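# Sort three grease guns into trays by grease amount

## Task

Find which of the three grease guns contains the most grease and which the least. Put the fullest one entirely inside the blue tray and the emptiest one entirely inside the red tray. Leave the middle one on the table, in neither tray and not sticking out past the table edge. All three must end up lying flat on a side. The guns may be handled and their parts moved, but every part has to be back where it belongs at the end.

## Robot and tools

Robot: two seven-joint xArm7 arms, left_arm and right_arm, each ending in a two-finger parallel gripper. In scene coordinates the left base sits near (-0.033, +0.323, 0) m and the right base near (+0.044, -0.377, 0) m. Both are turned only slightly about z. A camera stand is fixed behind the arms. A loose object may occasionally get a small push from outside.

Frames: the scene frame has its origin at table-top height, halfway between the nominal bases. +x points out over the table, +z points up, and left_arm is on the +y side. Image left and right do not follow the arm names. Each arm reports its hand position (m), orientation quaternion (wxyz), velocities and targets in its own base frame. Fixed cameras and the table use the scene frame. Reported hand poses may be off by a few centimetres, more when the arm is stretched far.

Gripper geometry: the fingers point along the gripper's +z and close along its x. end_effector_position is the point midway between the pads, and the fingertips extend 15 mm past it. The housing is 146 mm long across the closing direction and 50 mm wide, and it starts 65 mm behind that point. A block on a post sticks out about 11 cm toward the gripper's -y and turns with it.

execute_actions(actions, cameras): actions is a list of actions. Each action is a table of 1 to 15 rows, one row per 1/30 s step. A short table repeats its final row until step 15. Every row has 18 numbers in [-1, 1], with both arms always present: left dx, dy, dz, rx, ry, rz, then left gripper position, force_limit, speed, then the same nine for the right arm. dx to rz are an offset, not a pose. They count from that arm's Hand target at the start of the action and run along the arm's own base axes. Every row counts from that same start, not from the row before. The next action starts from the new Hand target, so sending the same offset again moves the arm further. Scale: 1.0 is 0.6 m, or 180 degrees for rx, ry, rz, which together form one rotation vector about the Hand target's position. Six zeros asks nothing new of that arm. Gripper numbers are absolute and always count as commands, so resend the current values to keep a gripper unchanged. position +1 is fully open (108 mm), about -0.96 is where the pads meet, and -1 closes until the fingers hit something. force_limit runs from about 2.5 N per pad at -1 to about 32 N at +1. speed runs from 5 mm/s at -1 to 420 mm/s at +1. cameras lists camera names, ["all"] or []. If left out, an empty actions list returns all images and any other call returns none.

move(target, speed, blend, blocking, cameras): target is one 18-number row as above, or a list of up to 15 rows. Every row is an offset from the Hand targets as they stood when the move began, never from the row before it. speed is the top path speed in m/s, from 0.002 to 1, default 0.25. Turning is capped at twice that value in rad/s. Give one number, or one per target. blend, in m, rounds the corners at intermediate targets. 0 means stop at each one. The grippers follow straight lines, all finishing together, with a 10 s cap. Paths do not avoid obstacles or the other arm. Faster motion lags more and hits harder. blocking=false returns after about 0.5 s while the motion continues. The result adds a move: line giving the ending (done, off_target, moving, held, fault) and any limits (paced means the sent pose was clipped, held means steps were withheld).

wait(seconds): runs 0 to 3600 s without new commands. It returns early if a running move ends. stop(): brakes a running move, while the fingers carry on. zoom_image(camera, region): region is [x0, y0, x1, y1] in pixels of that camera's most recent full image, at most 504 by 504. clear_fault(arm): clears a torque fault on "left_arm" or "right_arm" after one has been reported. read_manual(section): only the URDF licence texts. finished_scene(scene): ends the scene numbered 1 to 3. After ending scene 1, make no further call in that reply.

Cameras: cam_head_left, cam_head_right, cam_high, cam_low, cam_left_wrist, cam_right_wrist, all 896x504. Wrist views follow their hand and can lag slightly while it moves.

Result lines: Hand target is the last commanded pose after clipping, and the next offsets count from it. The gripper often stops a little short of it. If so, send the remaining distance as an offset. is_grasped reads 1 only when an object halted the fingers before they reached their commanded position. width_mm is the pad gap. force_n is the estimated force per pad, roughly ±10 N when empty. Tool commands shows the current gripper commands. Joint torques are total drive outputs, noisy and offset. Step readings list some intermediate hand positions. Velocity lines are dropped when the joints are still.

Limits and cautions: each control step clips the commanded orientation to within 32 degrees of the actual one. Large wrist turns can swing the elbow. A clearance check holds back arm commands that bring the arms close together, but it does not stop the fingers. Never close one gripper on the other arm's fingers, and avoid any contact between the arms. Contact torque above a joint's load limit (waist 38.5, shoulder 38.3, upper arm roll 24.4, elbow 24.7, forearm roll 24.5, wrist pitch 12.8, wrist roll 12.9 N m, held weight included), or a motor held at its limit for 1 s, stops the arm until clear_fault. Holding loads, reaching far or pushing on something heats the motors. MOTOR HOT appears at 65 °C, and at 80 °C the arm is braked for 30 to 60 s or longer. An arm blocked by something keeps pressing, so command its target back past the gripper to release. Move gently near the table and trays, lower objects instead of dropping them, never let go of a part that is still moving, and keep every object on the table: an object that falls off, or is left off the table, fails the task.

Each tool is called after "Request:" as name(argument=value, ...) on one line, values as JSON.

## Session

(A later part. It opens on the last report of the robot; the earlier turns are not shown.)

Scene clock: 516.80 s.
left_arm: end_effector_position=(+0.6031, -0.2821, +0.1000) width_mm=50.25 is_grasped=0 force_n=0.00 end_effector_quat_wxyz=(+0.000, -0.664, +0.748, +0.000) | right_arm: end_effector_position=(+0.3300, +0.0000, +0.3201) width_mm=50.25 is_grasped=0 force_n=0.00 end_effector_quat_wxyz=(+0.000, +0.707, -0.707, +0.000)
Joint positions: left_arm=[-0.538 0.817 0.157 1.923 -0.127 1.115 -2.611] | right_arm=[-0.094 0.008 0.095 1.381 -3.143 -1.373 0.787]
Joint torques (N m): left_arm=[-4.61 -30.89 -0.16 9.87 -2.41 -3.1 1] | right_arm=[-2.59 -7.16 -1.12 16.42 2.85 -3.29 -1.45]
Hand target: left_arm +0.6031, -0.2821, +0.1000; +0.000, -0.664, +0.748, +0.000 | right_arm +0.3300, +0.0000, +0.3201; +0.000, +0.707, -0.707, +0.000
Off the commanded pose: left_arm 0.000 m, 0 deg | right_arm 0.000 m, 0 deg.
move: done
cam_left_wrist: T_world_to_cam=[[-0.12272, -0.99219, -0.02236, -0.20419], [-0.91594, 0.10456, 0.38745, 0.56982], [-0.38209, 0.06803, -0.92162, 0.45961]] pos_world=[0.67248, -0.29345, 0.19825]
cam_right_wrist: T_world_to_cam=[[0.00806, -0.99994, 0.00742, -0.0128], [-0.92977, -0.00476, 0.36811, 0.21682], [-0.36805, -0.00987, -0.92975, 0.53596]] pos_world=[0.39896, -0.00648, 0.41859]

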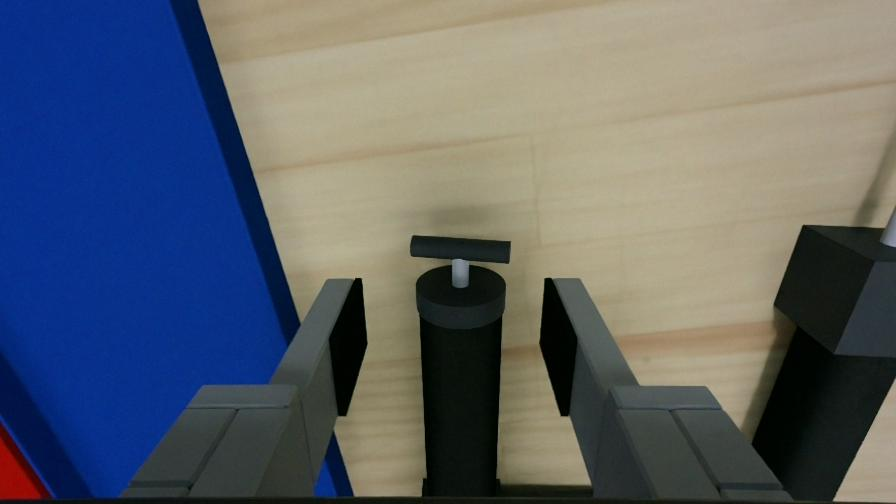

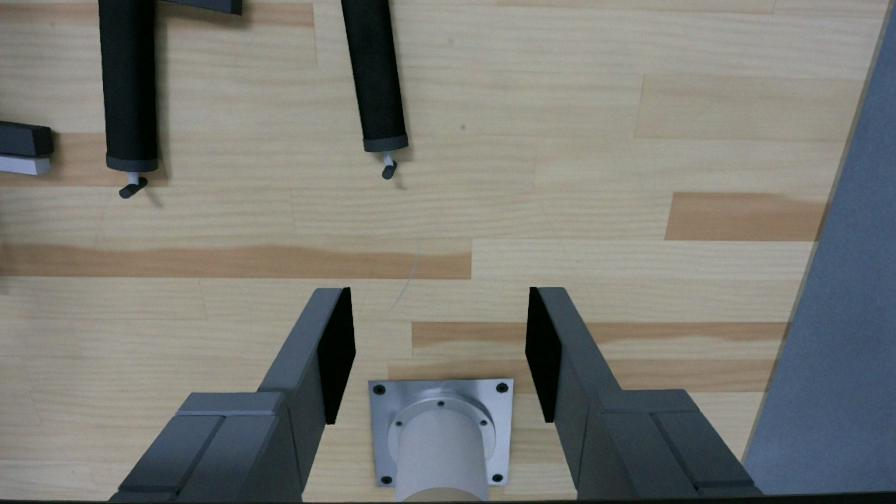

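Request:
move(target=[[0.0032,-0.0055,-0.1142,0.0993,-0.0118,0,-0.05,-1,-0.3,0.1592,0,-0.0178,0,-0.1187,0,-0.05,-1,-0.3],[0.0032,-0.0055,-0.1142,0.0993,-0.0118,0,-1,0,-0.7,0.362,0,0.0507,0,-0.2779,0,-0.05,-1,-0.3],[0.0782,-0.0144,-0.1142,0.0993,-0.0118,0,-1,0,-0.7,0.3798,0.2187,0.1397,0.0904,-0.3198,0.0741,-0.05,-1,-0.3],[0.1522,-0.0232,-0.1142,0.0993,-0.0118,0,-1,0,-0.7,0.4228,0.3093,0.354,0.1331,-0.4273,0.1091,-0.05,-1,-0.3],[0.1522,-0.0232,-0.1142,0.0993,-0.0118,0,-1,0,-0.7,0.4658,0.2187,0.5683,0.0983,-0.5446,0.0806,-0.05,-1,-0.3],[0.1522,-0.0232,-0.1142,0.0993,-0.0118,0,-1,0,-0.7,0.4837,0,0.6573,0,-0.5962,0,-0.05,-1,-0.3],[0.1522,-0.0232,-0.1142,0.0993,-0.0118,0,-1,0,-0.7,0.5568,0,0.4563,0,-0.437,0,-0.05,-1,-0.3],[0.1522,-0.0232,-0.1142,0.0993,-0.0118,0,-1,0,-0.7,0.5245,0,0.2448,0,-0.2779,0,-0.05,-1,-0.3],[0.1522,-0.0232,-0.1142,0.0993,-0.0118,0,-1,0,-0.7,0.3953,0,0.0747,0,-0.1187,0,-0.05,-1,-0.3],[0.1522,-0.0232,-0.1142,0.0993,-0.0118,0,-1,0,-0.7,0.2533,0,0,0,0,0,-0.05,-1,-0.3]], speed=[0.15,0.2,0.25,0.25,0.3,0.3,0.3,0.35,0.4,0.4], blend=[0,0,0.01,0.01,0.01,0.005,0.005,0.01,0.02,0], cameras=["cam_left_wrist","cam_right_wrist","cam_low","cam_high"])

Scene clock: 561.67 s.
left_arm: end_effector_position=(+0.6934, -0.2955, +0.0315) width_mm=38.99 is_grasped=1 force_n=19.89 end_effector_quat_wxyz=(+0.155, -0.644, +0.749, +0.002) | right_arm: end_effector_position=(+0.4820, +0.0000, +0.3201) width_mm=50.25 is_grasped=0 force_n=0.00 end_effector_quat_wxyz=(+0.000, +0.707, -0.707, +0.000)
Joint positions: left_arm=[-0.548 1.393 0.285 2.707 0.013 1.215 -2.721] | right_arm=[-0.106 0.008 0.107 1.381 -0.002 1.373 -2.355]
Joint torques (N m): left_arm=[-4.6 -31.13 4.6 9.42 -1.03 -3.74 0.97] | right_arm=[5.9 -10.06 2.22 11.24 -2.53 -0.25 0.83]
Hand target: left_arm +0.6944, -0.2961, +0.0315; +0.117, -0.656, +0.739, +0.104 | right_arm +0.4820, +0.0000, +0.3201; +0.000, +0.707, -0.707, +0.000
Off the commanded pose: left_arm 0.001 m, 13 deg | right_arm 0.000 m, 0 deg.
elbow stopped short (left arm): the move would have taken joint 4 (elbow) straighter than the controller allows.
move: off_target (left_arm)
cam_left_wrist: T_world_to_cam=[[-0.12198, -0.95882, -0.2565, -0.19125], [-0.97964, 0.07479, 0.1863, 0.7222], [-0.15944, 0.274, -0.94842, 0.33923]] pos_world=[0.73825, -0.33033, 0.13813]
cam_right_wrist: T_world_to_cam=[[0.00799, -0.99994, 0.00724, -0.01391], [-0.92981, -0.00477, 0.36802, 0.35811], [-0.36796, -0.00967, -0.92979, 0.59183]] pos_world=[0.55086, -0.00648, 0.41859]
Images, in order (width x height): cam_high 896x504, cam_low 896x504, cam_left_wrist 896x504, cam_right_wrist 896x504.

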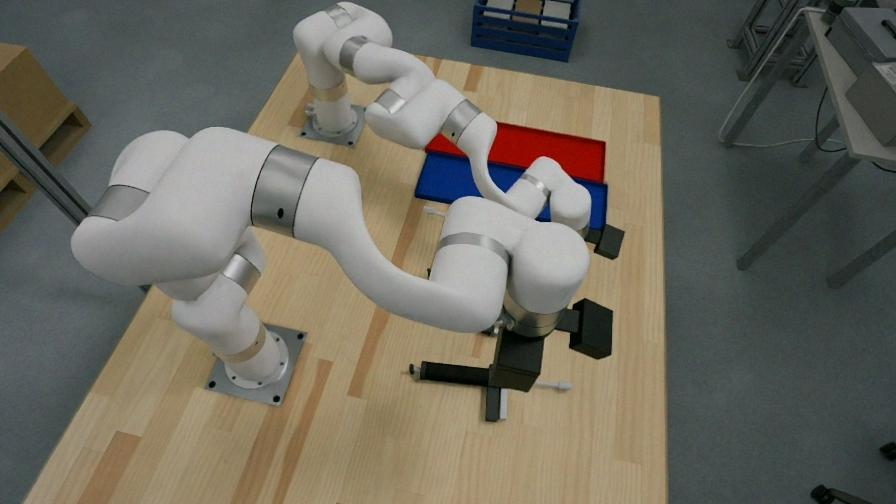

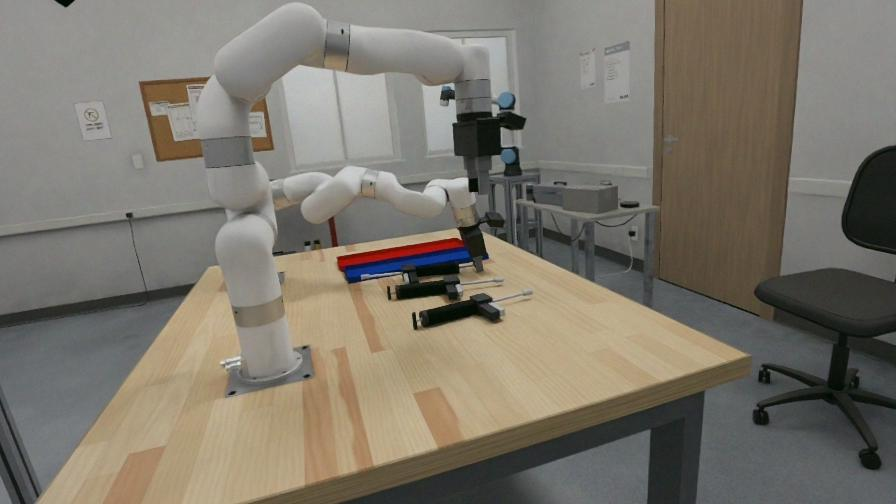

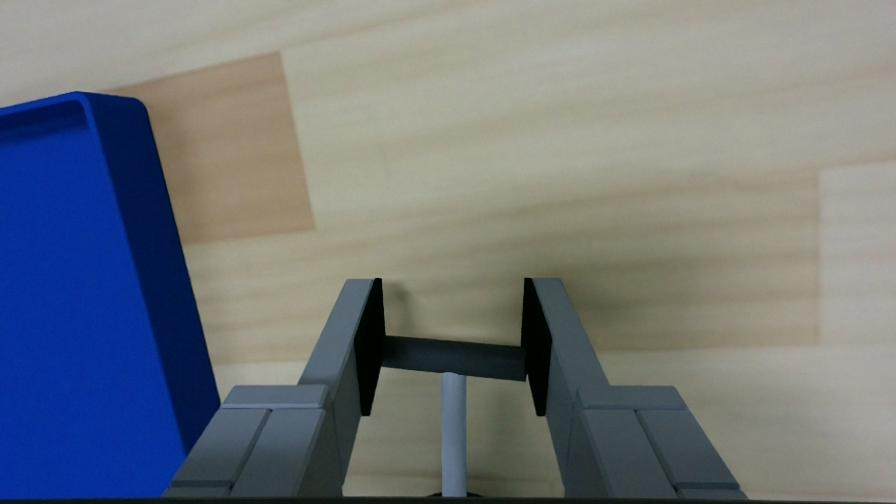

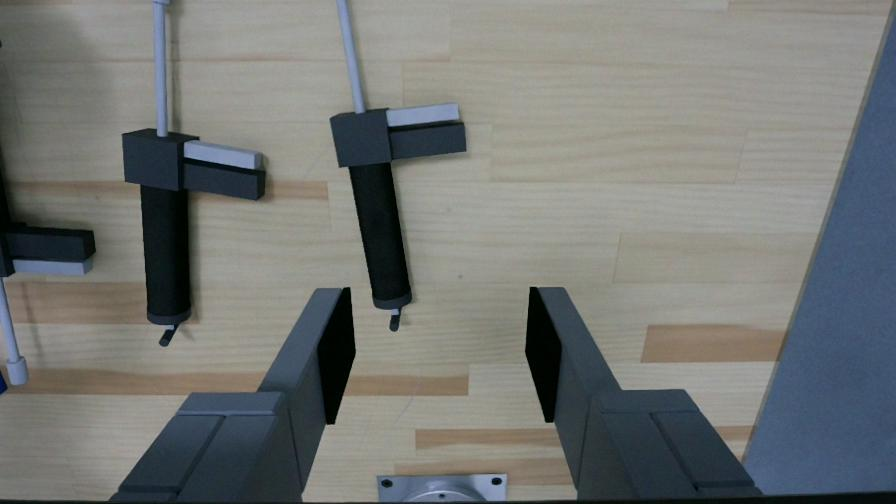

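Request:
move(target=[[-0.0745,0.0089,0,0,0,0,-1,0,-0.7,0,0,0,0,0,0,-0.05,-1,-0.3],[-0.0745,0.0089,0,0,0,0,-0.05,-1,-0.3,0,0,0,0,0,0,-0.05,-1,-0.3],[-0.0745,0.0089,0.18,0,0,0,-0.05,-1,-0.3,0,0,0,0,0,0,-0.05,-1,-0.3],[-0.2907,-0.2448,0.1808,-0.0997,0.0438,-0.0102,-0.05,-1,-0.3,0,0,0,0,0,0,-0.05,-1,-0.3]], speed=[0.1,0.1,0.25,0.35], blend=[0,0,0.03,0], cameras=["cam_left_wrist","cam_low"])

Scene clock: 604.77 s.
left_arm: end_effector_position=(+0.5200, -0.4429, +0.1399) width_mm=50.25 is_grasped=0 force_n=0.00 end_effector_quat_wxyz=(-0.036, -0.645, +0.762, +0.030) | right_arm: end_effector_position=(+0.4820, +0.0000, +0.3201) width_mm=50.25 is_grasped=0 force_n=0.00 end_effector_quat_wxyz=(+0.000, +0.707, -0.707, +0.000)
Joint positions: left_arm=[-0.743 0.997 0.143 2.37 -0.179 1.455 -2.824] | right_arm=[-0.106 0.008 0.107 1.381 -0.002 1.373 -2.355]
Joint torques (N m): left_arm=[-4.92 -62.16 3.04 10.04 -1.2 -3.01 1.01] | right_arm=[6 -10.2 2.05 11.31 -2.38 -0.54 0.83]
Hand target: left_arm +0.5200, -0.4429, +0.1399; -0.036, -0.645, +0.762, +0.030 | right_arm +0.4820, +0.0000, +0.3201; +0.000, +0.707, -0.707, +0.000
Off the commanded pose: left_arm 0.000 m, 0 deg | right_arm 0.000 m, 0 deg.
elbow stopped short (left arm): the move would have taken joint 4 (elbow) straighter than the controller allows.
move: done; target 2's new numbers were sent with left_arm's hand 0.001 m and 3 deg from that target
cam_left_wrist: T_world_to_cam=[[-0.17056, -0.98533, -0.0063, -0.3474], [-0.86963, 0.14752, 0.47115, 0.47827], [-0.46331, 0.08584, -0.88203, 0.52015]] pos_world=[0.59766, -0.4575, 0.23126]
Images, in order (width x height): cam_low 896x504, cam_left_wrist 896x504.

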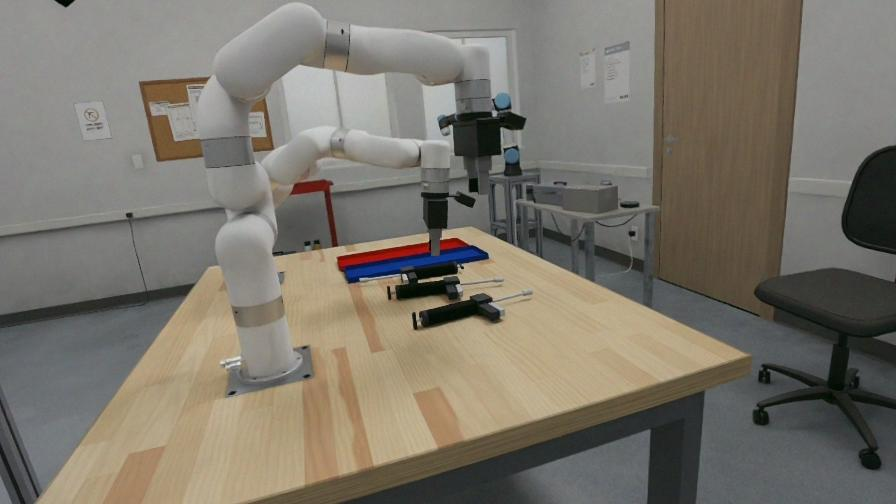

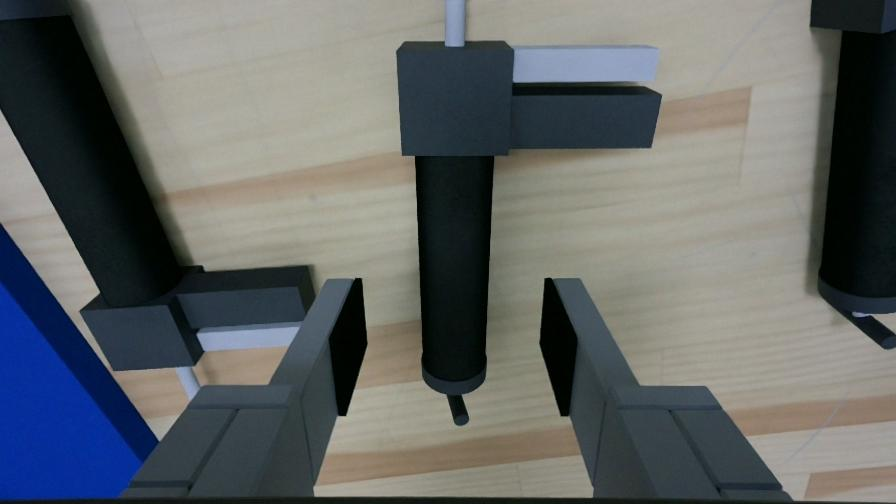

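Request:
move(target=[[0.0058,-0.0045,-0.181,0,0,0,-0.05,-1,-0.3,-0.295,0.4433,-0.15,0,0,-0.0703,-0.05,-1,-0.3],[0.0058,-0.0045,-0.181,0,0,0,-1,0.8,-0.8,-0.295,0.4433,-0.267,0,0,-0.0703,-0.05,-1,-0.3]], speed=[0.15,0.1], cameras=["cam_left_wrist","cam_right_wrist","cam_low"])

Scene clock: 629.50 s.
left_arm: end_effector_position=(+0.5217, -0.4442, +0.0873) width_mm=50.25 is_grasped=0 force_n=0.00 end_effector_quat_wxyz=(-0.036, -0.645, +0.762, +0.030) | right_arm: end_effector_position=(+0.4059, +0.1141, +0.2813) width_mm=50.25 is_grasped=0 force_n=0.00 end_effector_quat_wxyz=(-0.001, -0.673, +0.740, +0.000)
Joint positions: left_arm=[-0.75 1.031 0.141 2.279 -0.185 1.332 -2.812] | right_arm=[0.008 -0.195 0.244 1.059 0.049 1.25 -2.029]
Joint torques (N m): left_arm=[-6.9 -34.03 -0.45 9.82 -2.24 -2.99 0.87] | right_arm=[0.21 -6.35 -0.03 20.37 -2.27 -0.19 -1.43]
Hand target: left_arm +0.5216, -0.4442, +0.0873; -0.036, -0.645, +0.762, +0.030 (not the last commanded pose) | right_arm +0.4059, +0.1142, +0.2813; -0.001, -0.673, +0.740, +0.000 (not the last commanded pose)
Tool commands: left_gripper/position=-0.05 left_gripper/force_limit=-1.0 left_gripper/speed=-0.3 right_gripper/position=-0.05 right_gripper/force_limit=-1.0 right_gripper/speed=-0.3
Off the commanded pose: left_arm 0.056 m, 0 deg | right_arm 0.219 m, 7 deg.
move: held (right_arm; a check stopped the path), off_target (left_arm; braked when a check withheld steps of right_arm); path passed 0 of 2 targets; target 2's new numbers were not sent; limits=held
pose unreachable (right arm): on one or more control steps of this call, first in action 0 (counted from 0), this arm could not follow its commanded pose, so it was not sent that pose on those steps. It may still have moved: this result reports where it is.
cause: moving toward the commanded pose would bring a part of the arm too close to another arm (this arm's gripper and a part of the left arm just beyond its joint 5 (forearm roll), along the way the arms are being sent, or toward where that arm still pushes).
cam_left_wrist: T_world_to_cam=[[-0.17055, -0.98533, -0.00631, -0.34873], [-0.86963, 0.1475, 0.47115, 0.50472], [-0.46331, 0.08584, -0.88203, 0.47465]] pos_world=[0.59935, -0.4588, 0.17866]
cam_right_wrist: T_world_to_cam=[[-0.08657, -0.99622, 0.0072, 0.13902], [-0.92567, 0.0831, 0.36908, 0.29022], [-0.36829, 0.02528, -0.92937, 0.52488]] pos_world=[0.47399, 0.1011, 0.37969]
Images, in order (width x height): cam_low 896x504, cam_left_wrist 896x504, cam_right_wrist 896x504.

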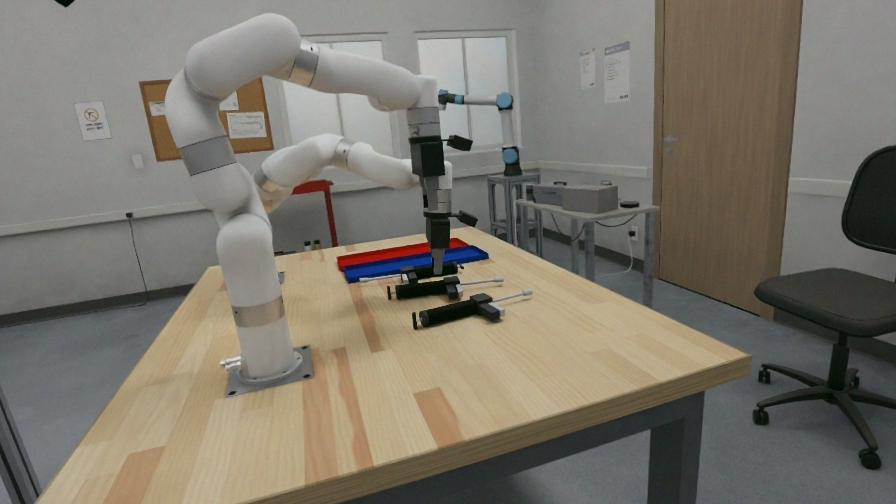

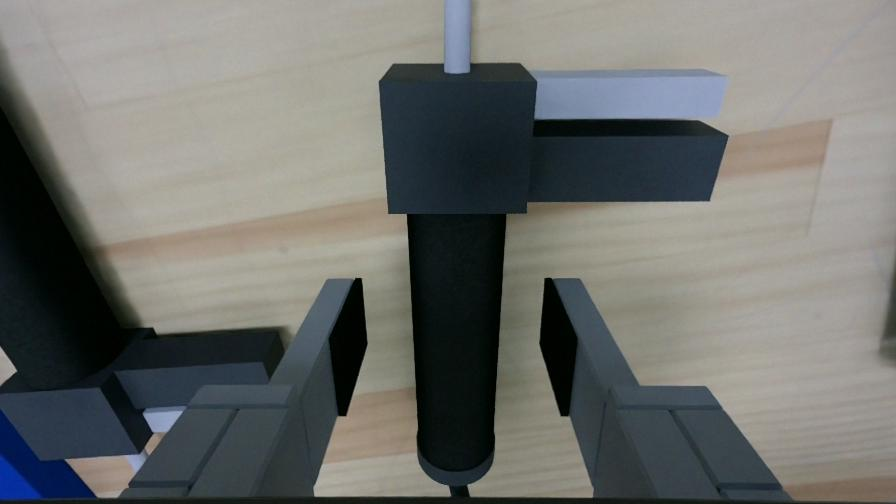

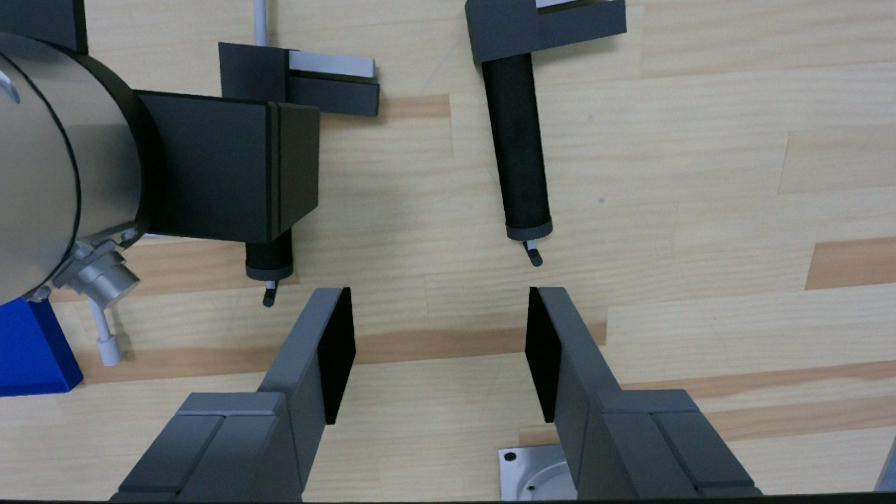

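Request:
move(target=[-0.2377,0.0337,0.0878,0,-0.03,0,-0.05,-1,-0.3,0.165,0.178,-0.2,0,0,-0.04,-0.5,-1,-0.3], speed=0.3, cameras=["cam_left_wrist","cam_right_wrist"])

Scene clock: 672.90 s.
left_arm: end_effector_position=(+0.4900, -0.4397, +0.0989) width_mm=50.25 is_grasped=0 force_n=0.00 end_effector_quat_wxyz=(-0.028, -0.646, +0.763, +0.024) | right_arm: end_effector_position=(+0.4087, +0.1174, +0.2779) width_mm=25.49 is_grasped=0 force_n=0.00 end_effector_quat_wxyz=(+0.000, -0.671, +0.741, +0.000)
Joint positions: left_arm=[-0.809 0.843 0.152 1.976 -0.173 1.201 -2.827] | right_arm=[0.01 -0.182 0.249 1.062 0.047 1.24 -2.018]
Joint torques (N m): left_arm=[-4.98 -59.87 2.51 9.95 1.2 -3.02 0.19] | right_arm=[-2.88 -21.91 -2.51 10.89 2.68 -0.24 -1.48]
Hand target: left_arm +0.4900, -0.4398, +0.0990; -0.028, -0.646, +0.763, +0.024 (not the last commanded pose) | right_arm +0.4087, +0.1173, +0.2779; +0.000, -0.671, +0.741, +0.000 (not the last commanded pose)
Off the commanded pose: left_arm 0.119 m, 4 deg | right_arm 0.183 m, 7 deg.
move: held (right_arm; a check stopped the path), off_target (left_arm; braked when a check withheld steps of right_arm); limits=held
pose unreachable (right arm): on one or more control steps of this call, first in action 0 (counted from 0), this arm could not follow its commanded pose, so it was not sent that pose on those steps. It may still have moved: this result reports where it is.
cause: moving toward the commanded pose would bring a part of the arm too close to another arm (this arm's gripper and a part of the left arm just beyond its joint 6 (wrist pitch), along the way the arms are being sent, or toward where that arm still pushes).
cam_left_wrist: T_world_to_cam=[[-0.1703, -0.98534, -0.00992, -0.34938], [-0.87933, 0.14742, 0.45283, 0.47765], [-0.44473, 0.08584, -0.89154, 0.46171]] pos_world=[0.56584, -0.4543, 0.19187]
cam_right_wrist: T_world_to_cam=[[-0.09007, -0.99591, 0.00706, 0.14396], [-0.92546, 0.08631, 0.36887, 0.29345], [-0.36797, 0.02669, -0.92945, 0.52241]] pos_world=[0.47677, 0.1041, 0.37629]

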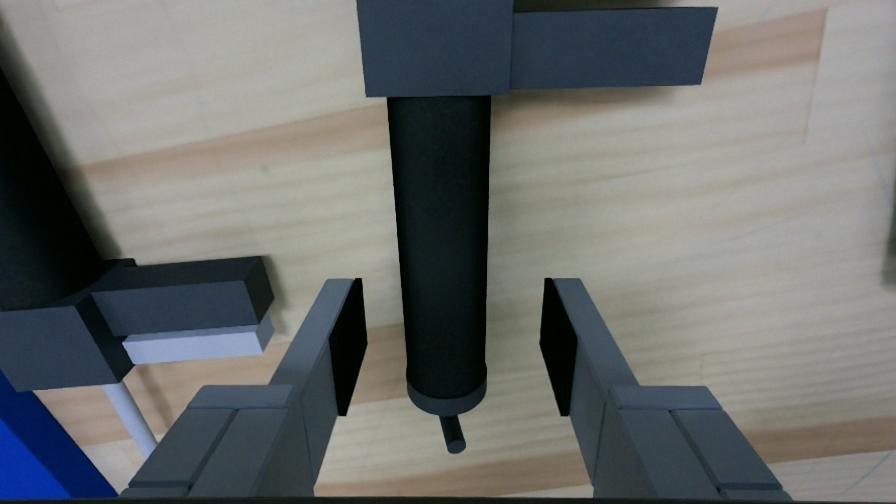

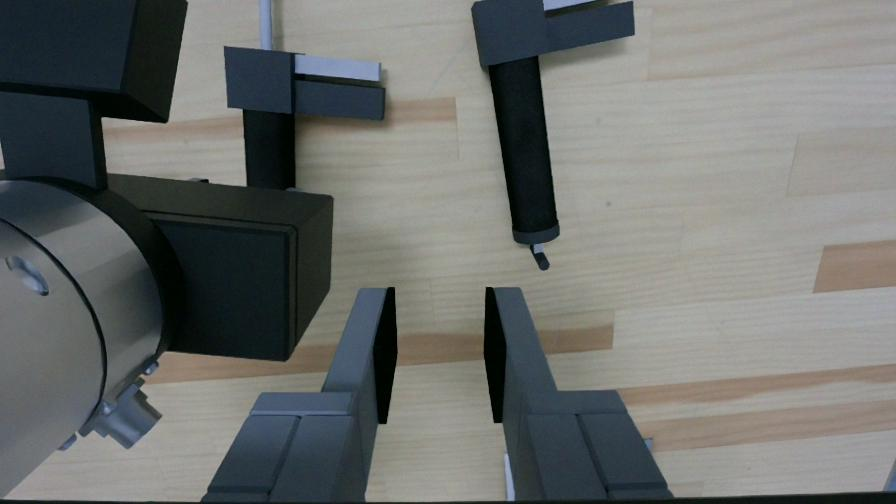

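Request:
move(target=[[-0.03,0.005,0.05,0,-0.0233,0,-0.05,-1,-0.3,0.185,-0.112,0.037,0,0,-0.04,-0.5,-1,-0.3],[-0.185,0.0263,0.083,0,-0.0233,0,-0.05,-1,-0.3,0.185,-0.112,0.037,0,0,-0.04,-0.5,-1,-0.3],[-0.185,0.0263,0.083,0,-0.0233,0,-0.05,-1,-0.3,0.1605,0.163,-0.1965,0,0,-0.04,-0.5,-1,-0.3]], speed=0.35, blend=[0.02,0.02,0], cameras=["cam_left_wrist","cam_right_wrist"])

Scene clock: 683.43 s.
left_arm: end_effector_position=(+0.3790, -0.4240, +0.1488) width_mm=50.25 is_grasped=0 force_n=0.00 end_effector_quat_wxyz=(+0.000, -0.646, +0.763, +0.000) | right_arm: end_effector_position=(+0.5051, +0.2151, +0.1600) width_mm=25.50 is_grasped=0 force_n=0.00 end_effector_quat_wxyz=(+0.000, -0.624, +0.782, +0.000)
Joint positions: left_arm=[-0.986 0.405 0.167 1.401 -0.078 1.003 -2.98] | right_arm=[0.141 0.337 0.294 1.325 -0.114 1.005 -1.652]
Joint torques (N m): left_arm=[-5.09 -48.59 2.58 9.74 2.31 -3.06 -1.06] | right_arm=[4.22 -14.4 0.56 19.24 -2.8 -3.29 1.58]
Hand target: left_arm +0.3790, -0.4240, +0.1488; +0.000, -0.646, +0.763, +0.000 | right_arm +0.5050, +0.2151, +0.1600; +0.000, -0.624, +0.782, +0.000
Off the commanded pose: left_arm 0.000 m, 0 deg | right_arm 0.000 m, 0 deg.
move: done
cam_left_wrist: T_world_to_cam=[[-0.16921, -0.98533, -0.02232, -0.35079], [-0.91009, 0.14752, 0.38726, 0.3765], [-0.37828, 0.08584, -0.9217, 0.43472]] pos_world=[0.44774, -0.4385, 0.24705]
cam_right_wrist: T_world_to_cam=[[-0.21432, -0.97674, 0.00716, 0.30941], [-0.90733, 0.2018, 0.36884, 0.38357], [-0.3617, 0.07255, -0.92947, 0.4326]] pos_world=[0.57081, 0.19343, 0.25839]

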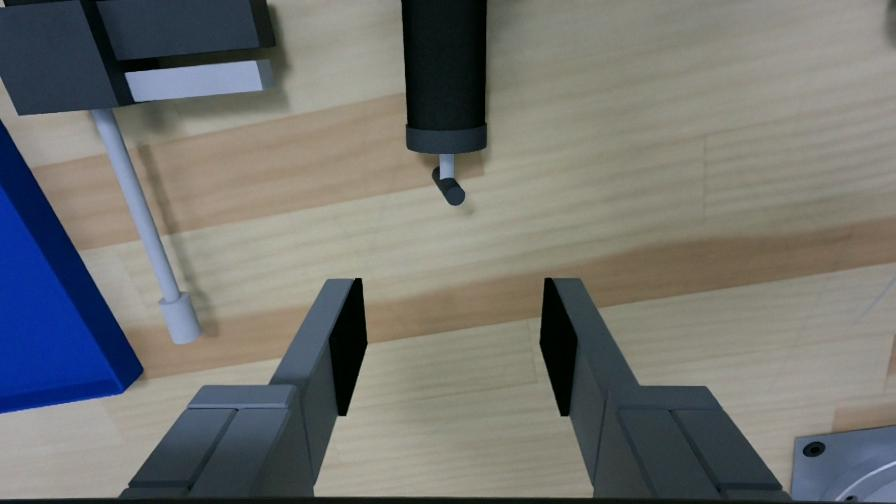

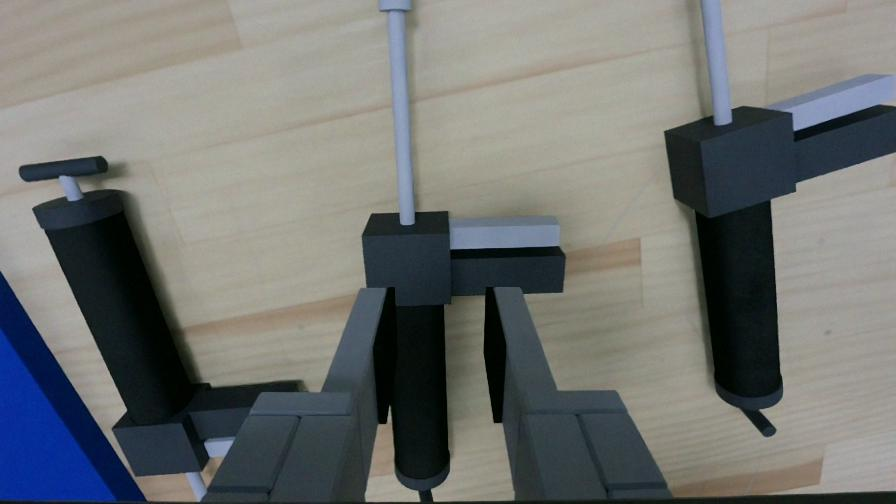

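Request:
move(target=[[0.0083,0.0033,-0.1988,0,0,0,-0.05,-1,-0.3,0.0417,0.024,-0.2233,0,0,0,-0.5,-1,-0.3],[0.0083,0.0033,-0.1988,0,0,0,-1,0,-0.7,0.0417,0.024,-0.2233,0,0,0,-1,0.8,-0.7]], speed=0.12, cameras=["cam_left_wrist","cam_right_wrist"])

Request:
move(target=[-0.0246,0.0044,0,0,0,0,-1,0,-0.7,0,0,0,0,0,0,-1,0.8,-0.7], speed=0.03, cameras=["cam_left_wrist","cam_right_wrist"])

Scene clock: 703.37 s.
left_arm: end_effector_position=(+0.3840, -0.4220, +0.0295) width_mm=8.20 is_grasped=1 force_n=28.68 end_effector_quat_wxyz=(+0.000, -0.646, +0.763, +0.000) | right_arm: end_effector_position=(+0.5301, +0.2296, +0.0260) width_mm=7.13 is_grasped=1 force_n=43.32 end_effector_quat_wxyz=(+0.000, -0.624, +0.782, +0.000)
Joint positions: left_arm=[-0.963 0.601 0.145 1.33 -0.123 0.737 -2.942] | right_arm=[0.192 0.639 0.245 1.367 -0.212 0.755 -1.586]
Joint torques (N m): left_arm=[3.84 -27.83 -0.06 15.22 -1.2 -3 0.48] | right_arm=[0.63 -17.65 2.22 16.47 1.08 -2.7 -0.28]
Hand target: left_arm +0.3840, -0.4220, +0.0295; +0.000, -0.646, +0.763, +0.000 | right_arm +0.5301, +0.2295, +0.0260; +0.000, -0.624, +0.782, +0.000
Off the commanded pose: left_arm 0.000 m, 0 deg | right_arm 0.000 m, 0 deg.
move: done
cam_left_wrist: T_world_to_cam=[[-0.16921, -0.98533, -0.0223, -0.35064], [-0.91004, 0.14751, 0.38738, 0.42692], [-0.3784, 0.08584, -0.92165, 0.32653]] pos_world=[0.45274, -0.4365, 0.12775]
cam_right_wrist: T_world_to_cam=[[-0.21409, -0.97679, 0.00717, 0.32976], [-0.90738, 0.20158, 0.36882, 0.45283], [-0.3617, 0.07245, -0.92947, 0.31606]] pos_world=[0.59581, 0.20793, 0.12439]

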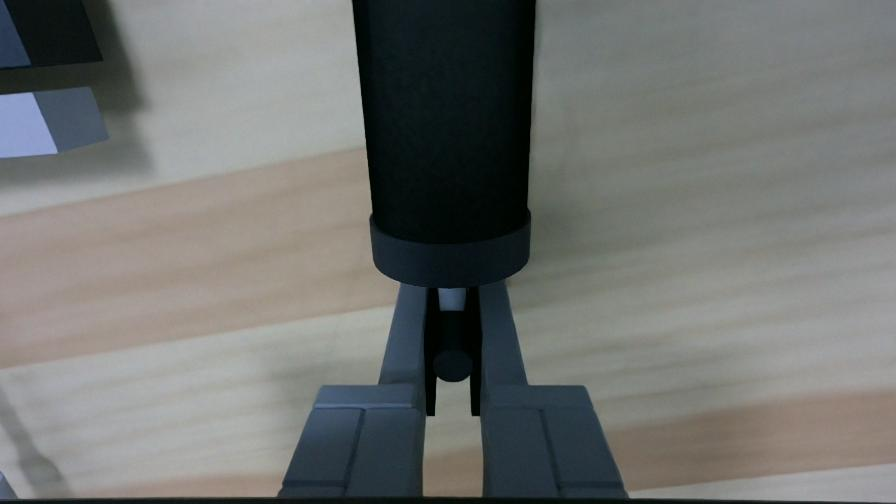

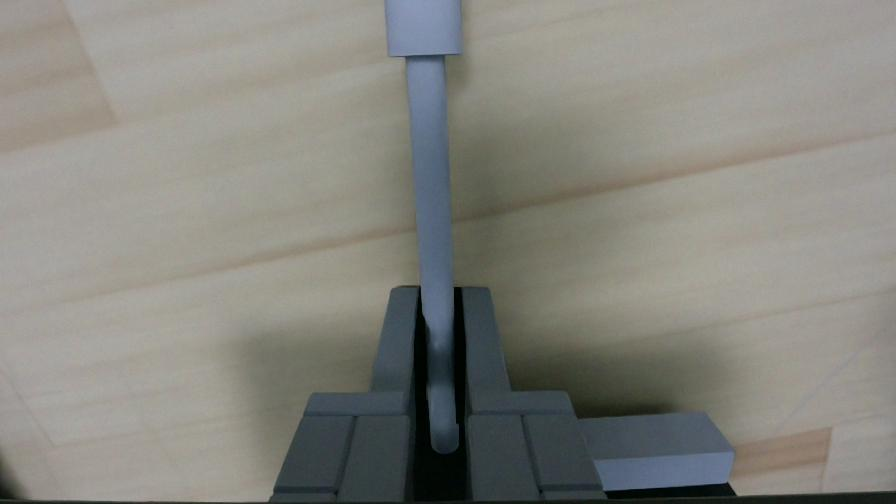

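Scene clock: 704.20 s.
left_arm: end_effector_position=(+0.3692, -0.4193, +0.0295) width_mm=8.20 is_grasped=1 force_n=28.67 end_effector_quat_wxyz=(+0.000, -0.646, +0.763, +0.000) | right_arm: end_effector_position=(+0.5301, +0.2296, +0.0260) width_mm=7.13 is_grasped=1 force_n=37.89 end_effector_quat_wxyz=(+0.000, -0.624, +0.782, +0.000)
Joint positions: left_arm=[-0.982 0.568 0.145 1.274 -0.119 0.714 -2.96] | right_arm=[0.192 0.639 0.245 1.367 -0.212 0.755 -1.586]
Joint torques (N m): left_arm=[-13.03 -49.15 -4.83 6.59 1.22 -1.12 -1.18] | right_arm=[-2.97 -18.78 2.23 15.13 2.72 -2.33 -0.49]
Hand target: left_arm +0.3692, -0.4194, +0.0295; +0.000, -0.646, +0.763, +0.000 | right_arm +0.5301, +0.2295, +0.0260; +0.000, -0.624, +0.782, +0.000
Off the commanded pose: left_arm 0.000 m, 0 deg | right_arm 0.000 m, 0 deg.
move: done
cam_left_wrist: T_world_to_cam=[[-0.1692, -0.98533, -0.02232, -0.35057], [-0.9101, 0.14751, 0.38726, 0.41319], [-0.37828, 0.08584, -0.9217, 0.32069]] pos_world=[0.43804, -0.4339, 0.12775]
cam_right_wrist: T_world_to_cam=[[-0.21412, -0.97678, 0.00708, 0.32979], [-0.90737, 0.20158, 0.36884, 0.45283], [-0.3617, 0.07255, -0.92947, 0.31604]] pos_world=[0.59581, 0.20793, 0.12439]

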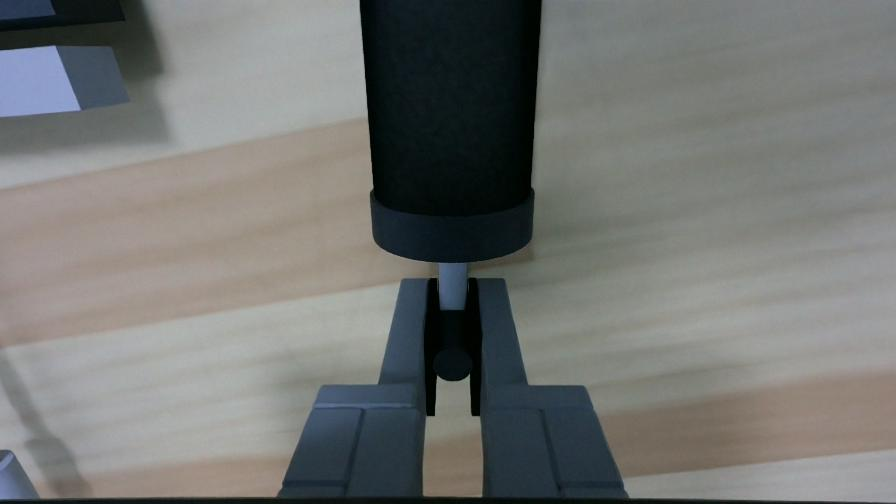

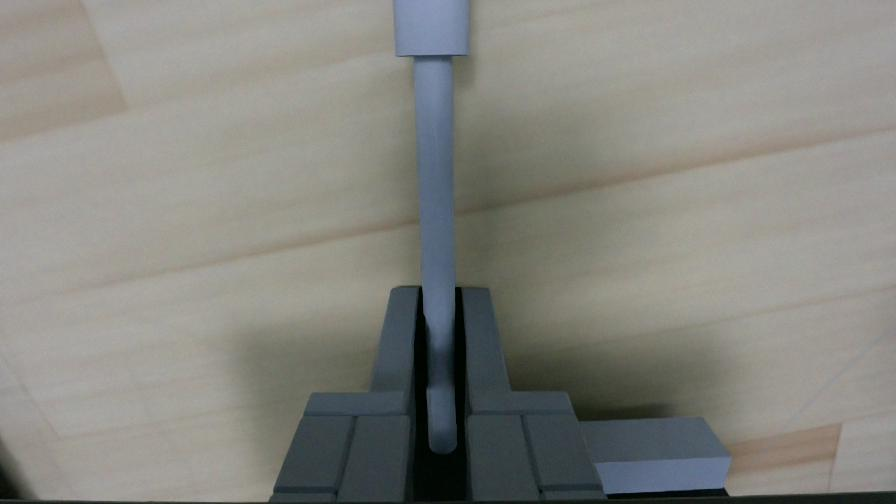

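Request:
move(target=[-0.0328,0.0059,0,0,0,0,-1,0,-0.7,0,0,0,0,0,0,-1,0.8,-0.7], speed=0.03, cameras=["cam_left_wrist","cam_right_wrist","cam_high"])

Scene clock: 733.07 s.
left_arm: end_effector_position=(+0.3495, -0.4158, +0.0295) width_mm=8.20 is_grasped=1 force_n=28.70 end_effector_quat_wxyz=(+0.000, -0.646, +0.763, +0.000) | right_arm: end_effector_position=(+0.5300, +0.2295, +0.0260) width_mm=7.13 is_grasped=1 force_n=38.53 end_effector_quat_wxyz=(+0.000, -0.624, +0.782, +0.000)
Joint positions: left_arm=[-1.007 0.526 0.144 1.203 -0.115 0.684 -2.984] | right_arm=[0.192 0.639 0.245 1.367 -0.212 0.755 -1.586]
Joint torques (N m): left_arm=[-16.15 -46.94 -8.32 5.29 0.85 -0.84 -1.12] | right_arm=[-3.24 -23.54 -0.78 13.91 1.41 -2.78 -0.11]
Hand target: left_arm +0.3495, -0.4158, +0.0295; +0.000, -0.646, +0.763, +0.000 | right_arm +0.5301, +0.2295, +0.0260; +0.000, -0.624, +0.782, +0.000
Off the commanded pose: left_arm 0.000 m, 0 deg | right_arm 0.000 m, 0 deg.
move: done
cam_left_wrist: T_world_to_cam=[[-0.16921, -0.98533, -0.02232, -0.35045], [-0.91009, 0.14752, 0.38726, 0.39475], [-0.37828, 0.08584, -0.9217, 0.31294]] pos_world=[0.41834, -0.4304, 0.12775]
cam_right_wrist: T_world_to_cam=[[-0.21422, -0.97676, 0.00715, 0.32984], [-0.90731, 0.20169, 0.36892, 0.45276], [-0.36179, 0.07255, -0.92943, 0.31609]] pos_world=[0.59581, 0.20793, 0.12439]
Images, in order (width x height): cam_high 896x504, cam_left_wrist 896x504, cam_right_wrist 896x504.

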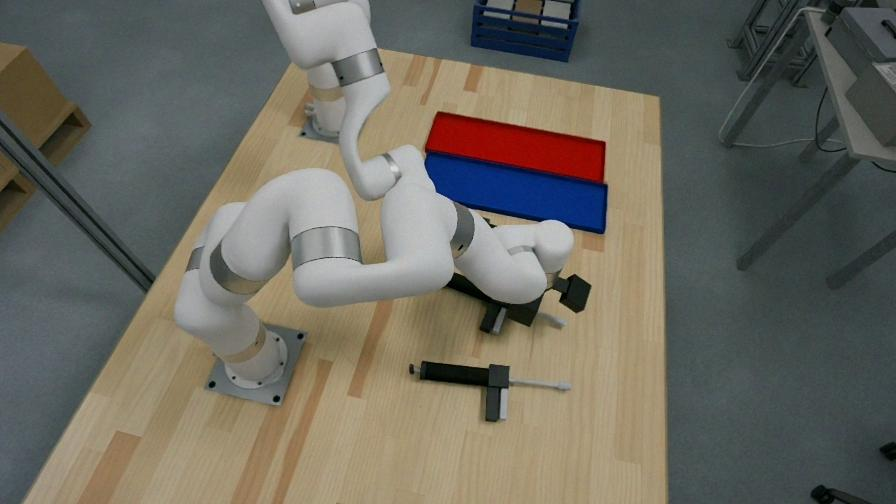

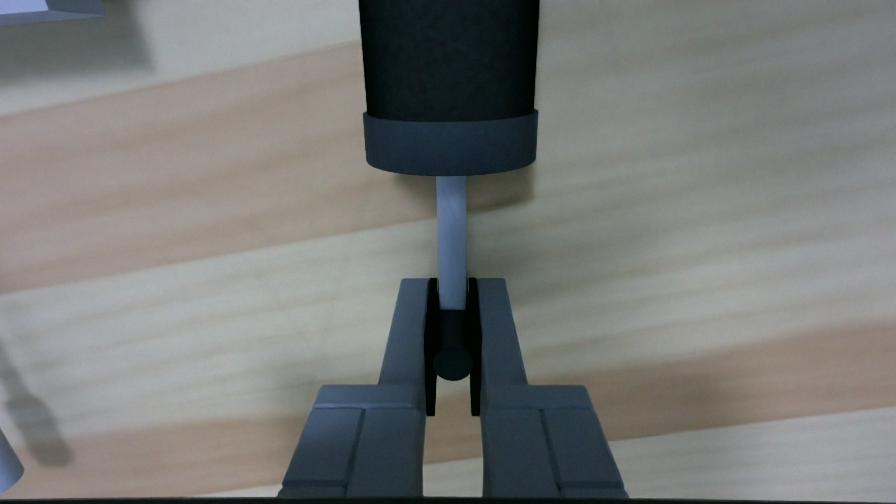

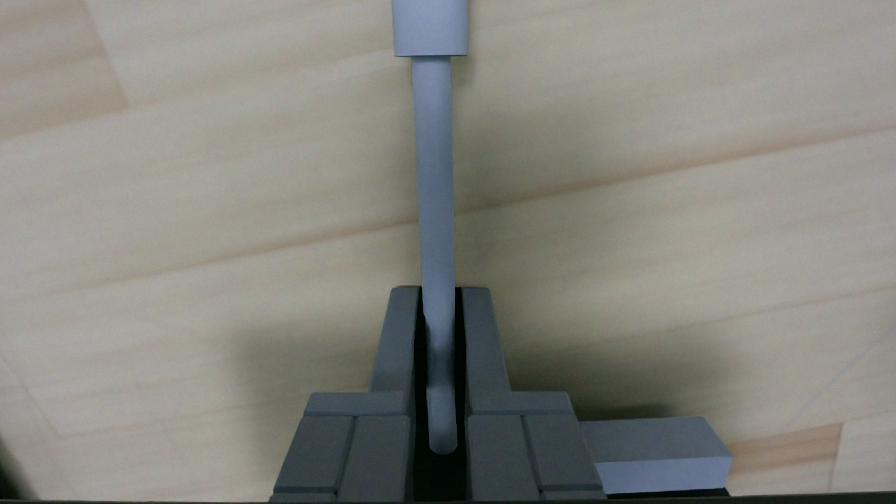

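Request:
move(target=[[0.0583,-0.0105,0,0,0,0,-1,0,-0.7,0,0,0,0,0,0,-1,0.8,-0.7],[0.0592,-0.0107,0,0,0,0,-1,0,-0.7,0,0,0,0,0,0,-0.5,-1,-0.3],[0.061,-0.011,0,0,0,0,-1,0,-0.7,0,0,0,0,0,0,-0.5,-1,-0.3]], speed=[0.06,0.05,0.02], cameras=["cam_left_wrist"])

Request:
move(target=[-0.0328,0.0059,0,0,0,0,-1,0,-0.7,0,0,0.1,0,0,0,-0.5,-1,-0.3], speed=0.06, cameras=["cam_left_wrist","cam_high"])

Scene clock: 751.50 s.
left_arm: end_effector_position=(+0.3861, -0.4224, +0.0295) width_mm=8.20 is_grasped=1 force_n=28.64 end_effector_quat_wxyz=(+0.000, -0.646, +0.763, +0.000) | right_arm: end_effector_position=(+0.5301, +0.2295, +0.0260) width_mm=25.51 is_grasped=0 force_n=0.00 end_effector_quat_wxyz=(+0.000, -0.624, +0.782, +0.000)
Joint positions: left_arm=[-0.961 0.606 0.146 1.338 -0.124 0.741 -2.94] | right_arm=[0.192 0.639 0.245 1.367 -0.212 0.755 -1.586]
Joint torques (N m): left_arm=[4.48 -25.75 3.17 16.05 -2.01 0.05 0.95] | right_arm=[3.4 -30.46 4.9 9.14 3.51 -1.06 1]
Hand target: left_arm +0.3861, -0.4224, +0.0295; +0.000, -0.646, +0.763, +0.000 | right_arm +0.5301, +0.2295, +0.0260; +0.000, -0.624, +0.782, +0.000
Off the commanded pose: left_arm 0.000 m, 0 deg | right_arm 0.000 m, 0 deg.
move: done
cam_left_wrist: T_world_to_cam=[[-0.16921, -0.98533, -0.02232, -0.35076], [-0.91009, 0.14752, 0.38726, 0.42904], [-0.37828, 0.08584, -0.9217, 0.32735]] pos_world=[0.45494, -0.437, 0.12775]

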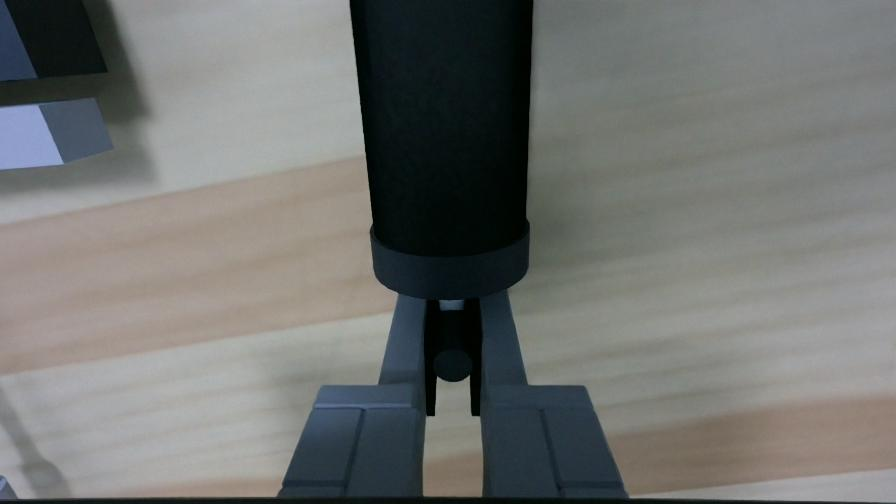

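Scene clock: 752.83 s.
left_arm: end_effector_position=(+0.3665, -0.4189, +0.0295) width_mm=8.20 is_grasped=1 force_n=28.65 end_effector_quat_wxyz=(+0.000, -0.646, +0.763, +0.000) | right_arm: end_effector_position=(+0.5300, +0.2295, +0.0860) width_mm=25.51 is_grasped=0 force_n=0.00 end_effector_quat_wxyz=(+0.000, -0.624, +0.782, +0.000)
Joint positions: left_arm=[-0.986 0.562 0.145 1.264 -0.119 0.709 -2.963] | right_arm=[0.176 0.532 0.269 1.388 -0.176 0.88 -1.609]
Joint torques (N m): left_arm=[-7.72 -49.32 -0.63 7.73 1.49 -2.52 -1.22] | right_arm=[-5.05 -35.6 4.49 18.53 3.58 -0.23 -1.4]
Hand target: left_arm +0.3664, -0.4189, +0.0295; +0.000, -0.646, +0.763, +0.000 | right_arm +0.5301, +0.2295, +0.0860; +0.000, -0.624, +0.782, +0.000
Off the commanded pose: left_arm 0.000 m, 0 deg | right_arm 0.000 m, 0 deg.
move: done
cam_left_wrist: T_world_to_cam=[[-0.16921, -0.98533, -0.02232, -0.35054], [-0.91009, 0.14752, 0.38726, 0.41058], [-0.37828, 0.08584, -0.9217, 0.31959]] pos_world=[0.43524, -0.4334, 0.12775]
Images, in order (width x height): cam_high 896x504, cam_left_wrist 896x504.

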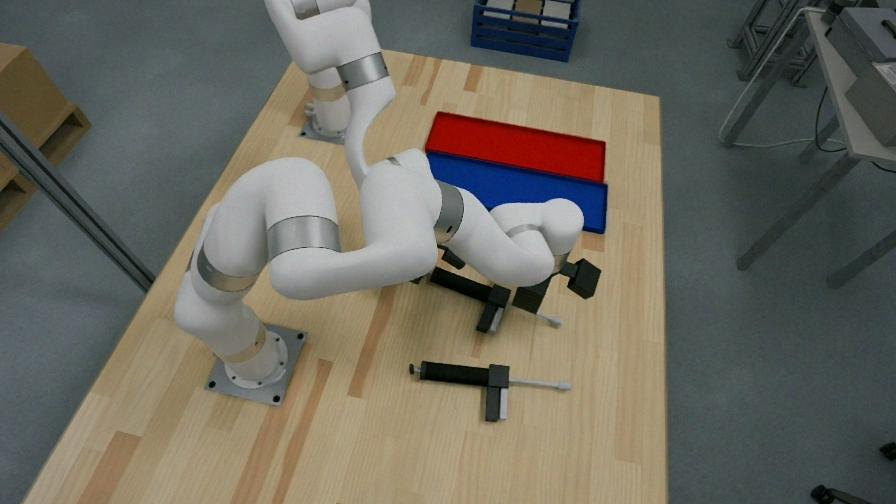

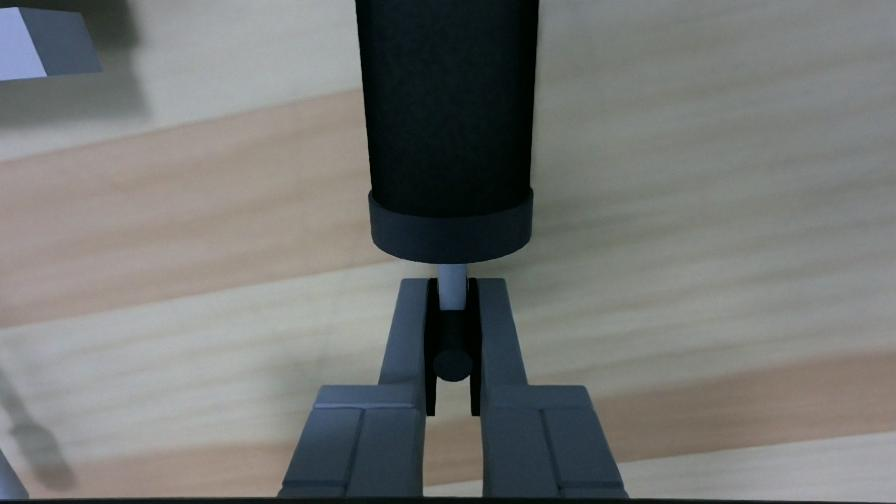

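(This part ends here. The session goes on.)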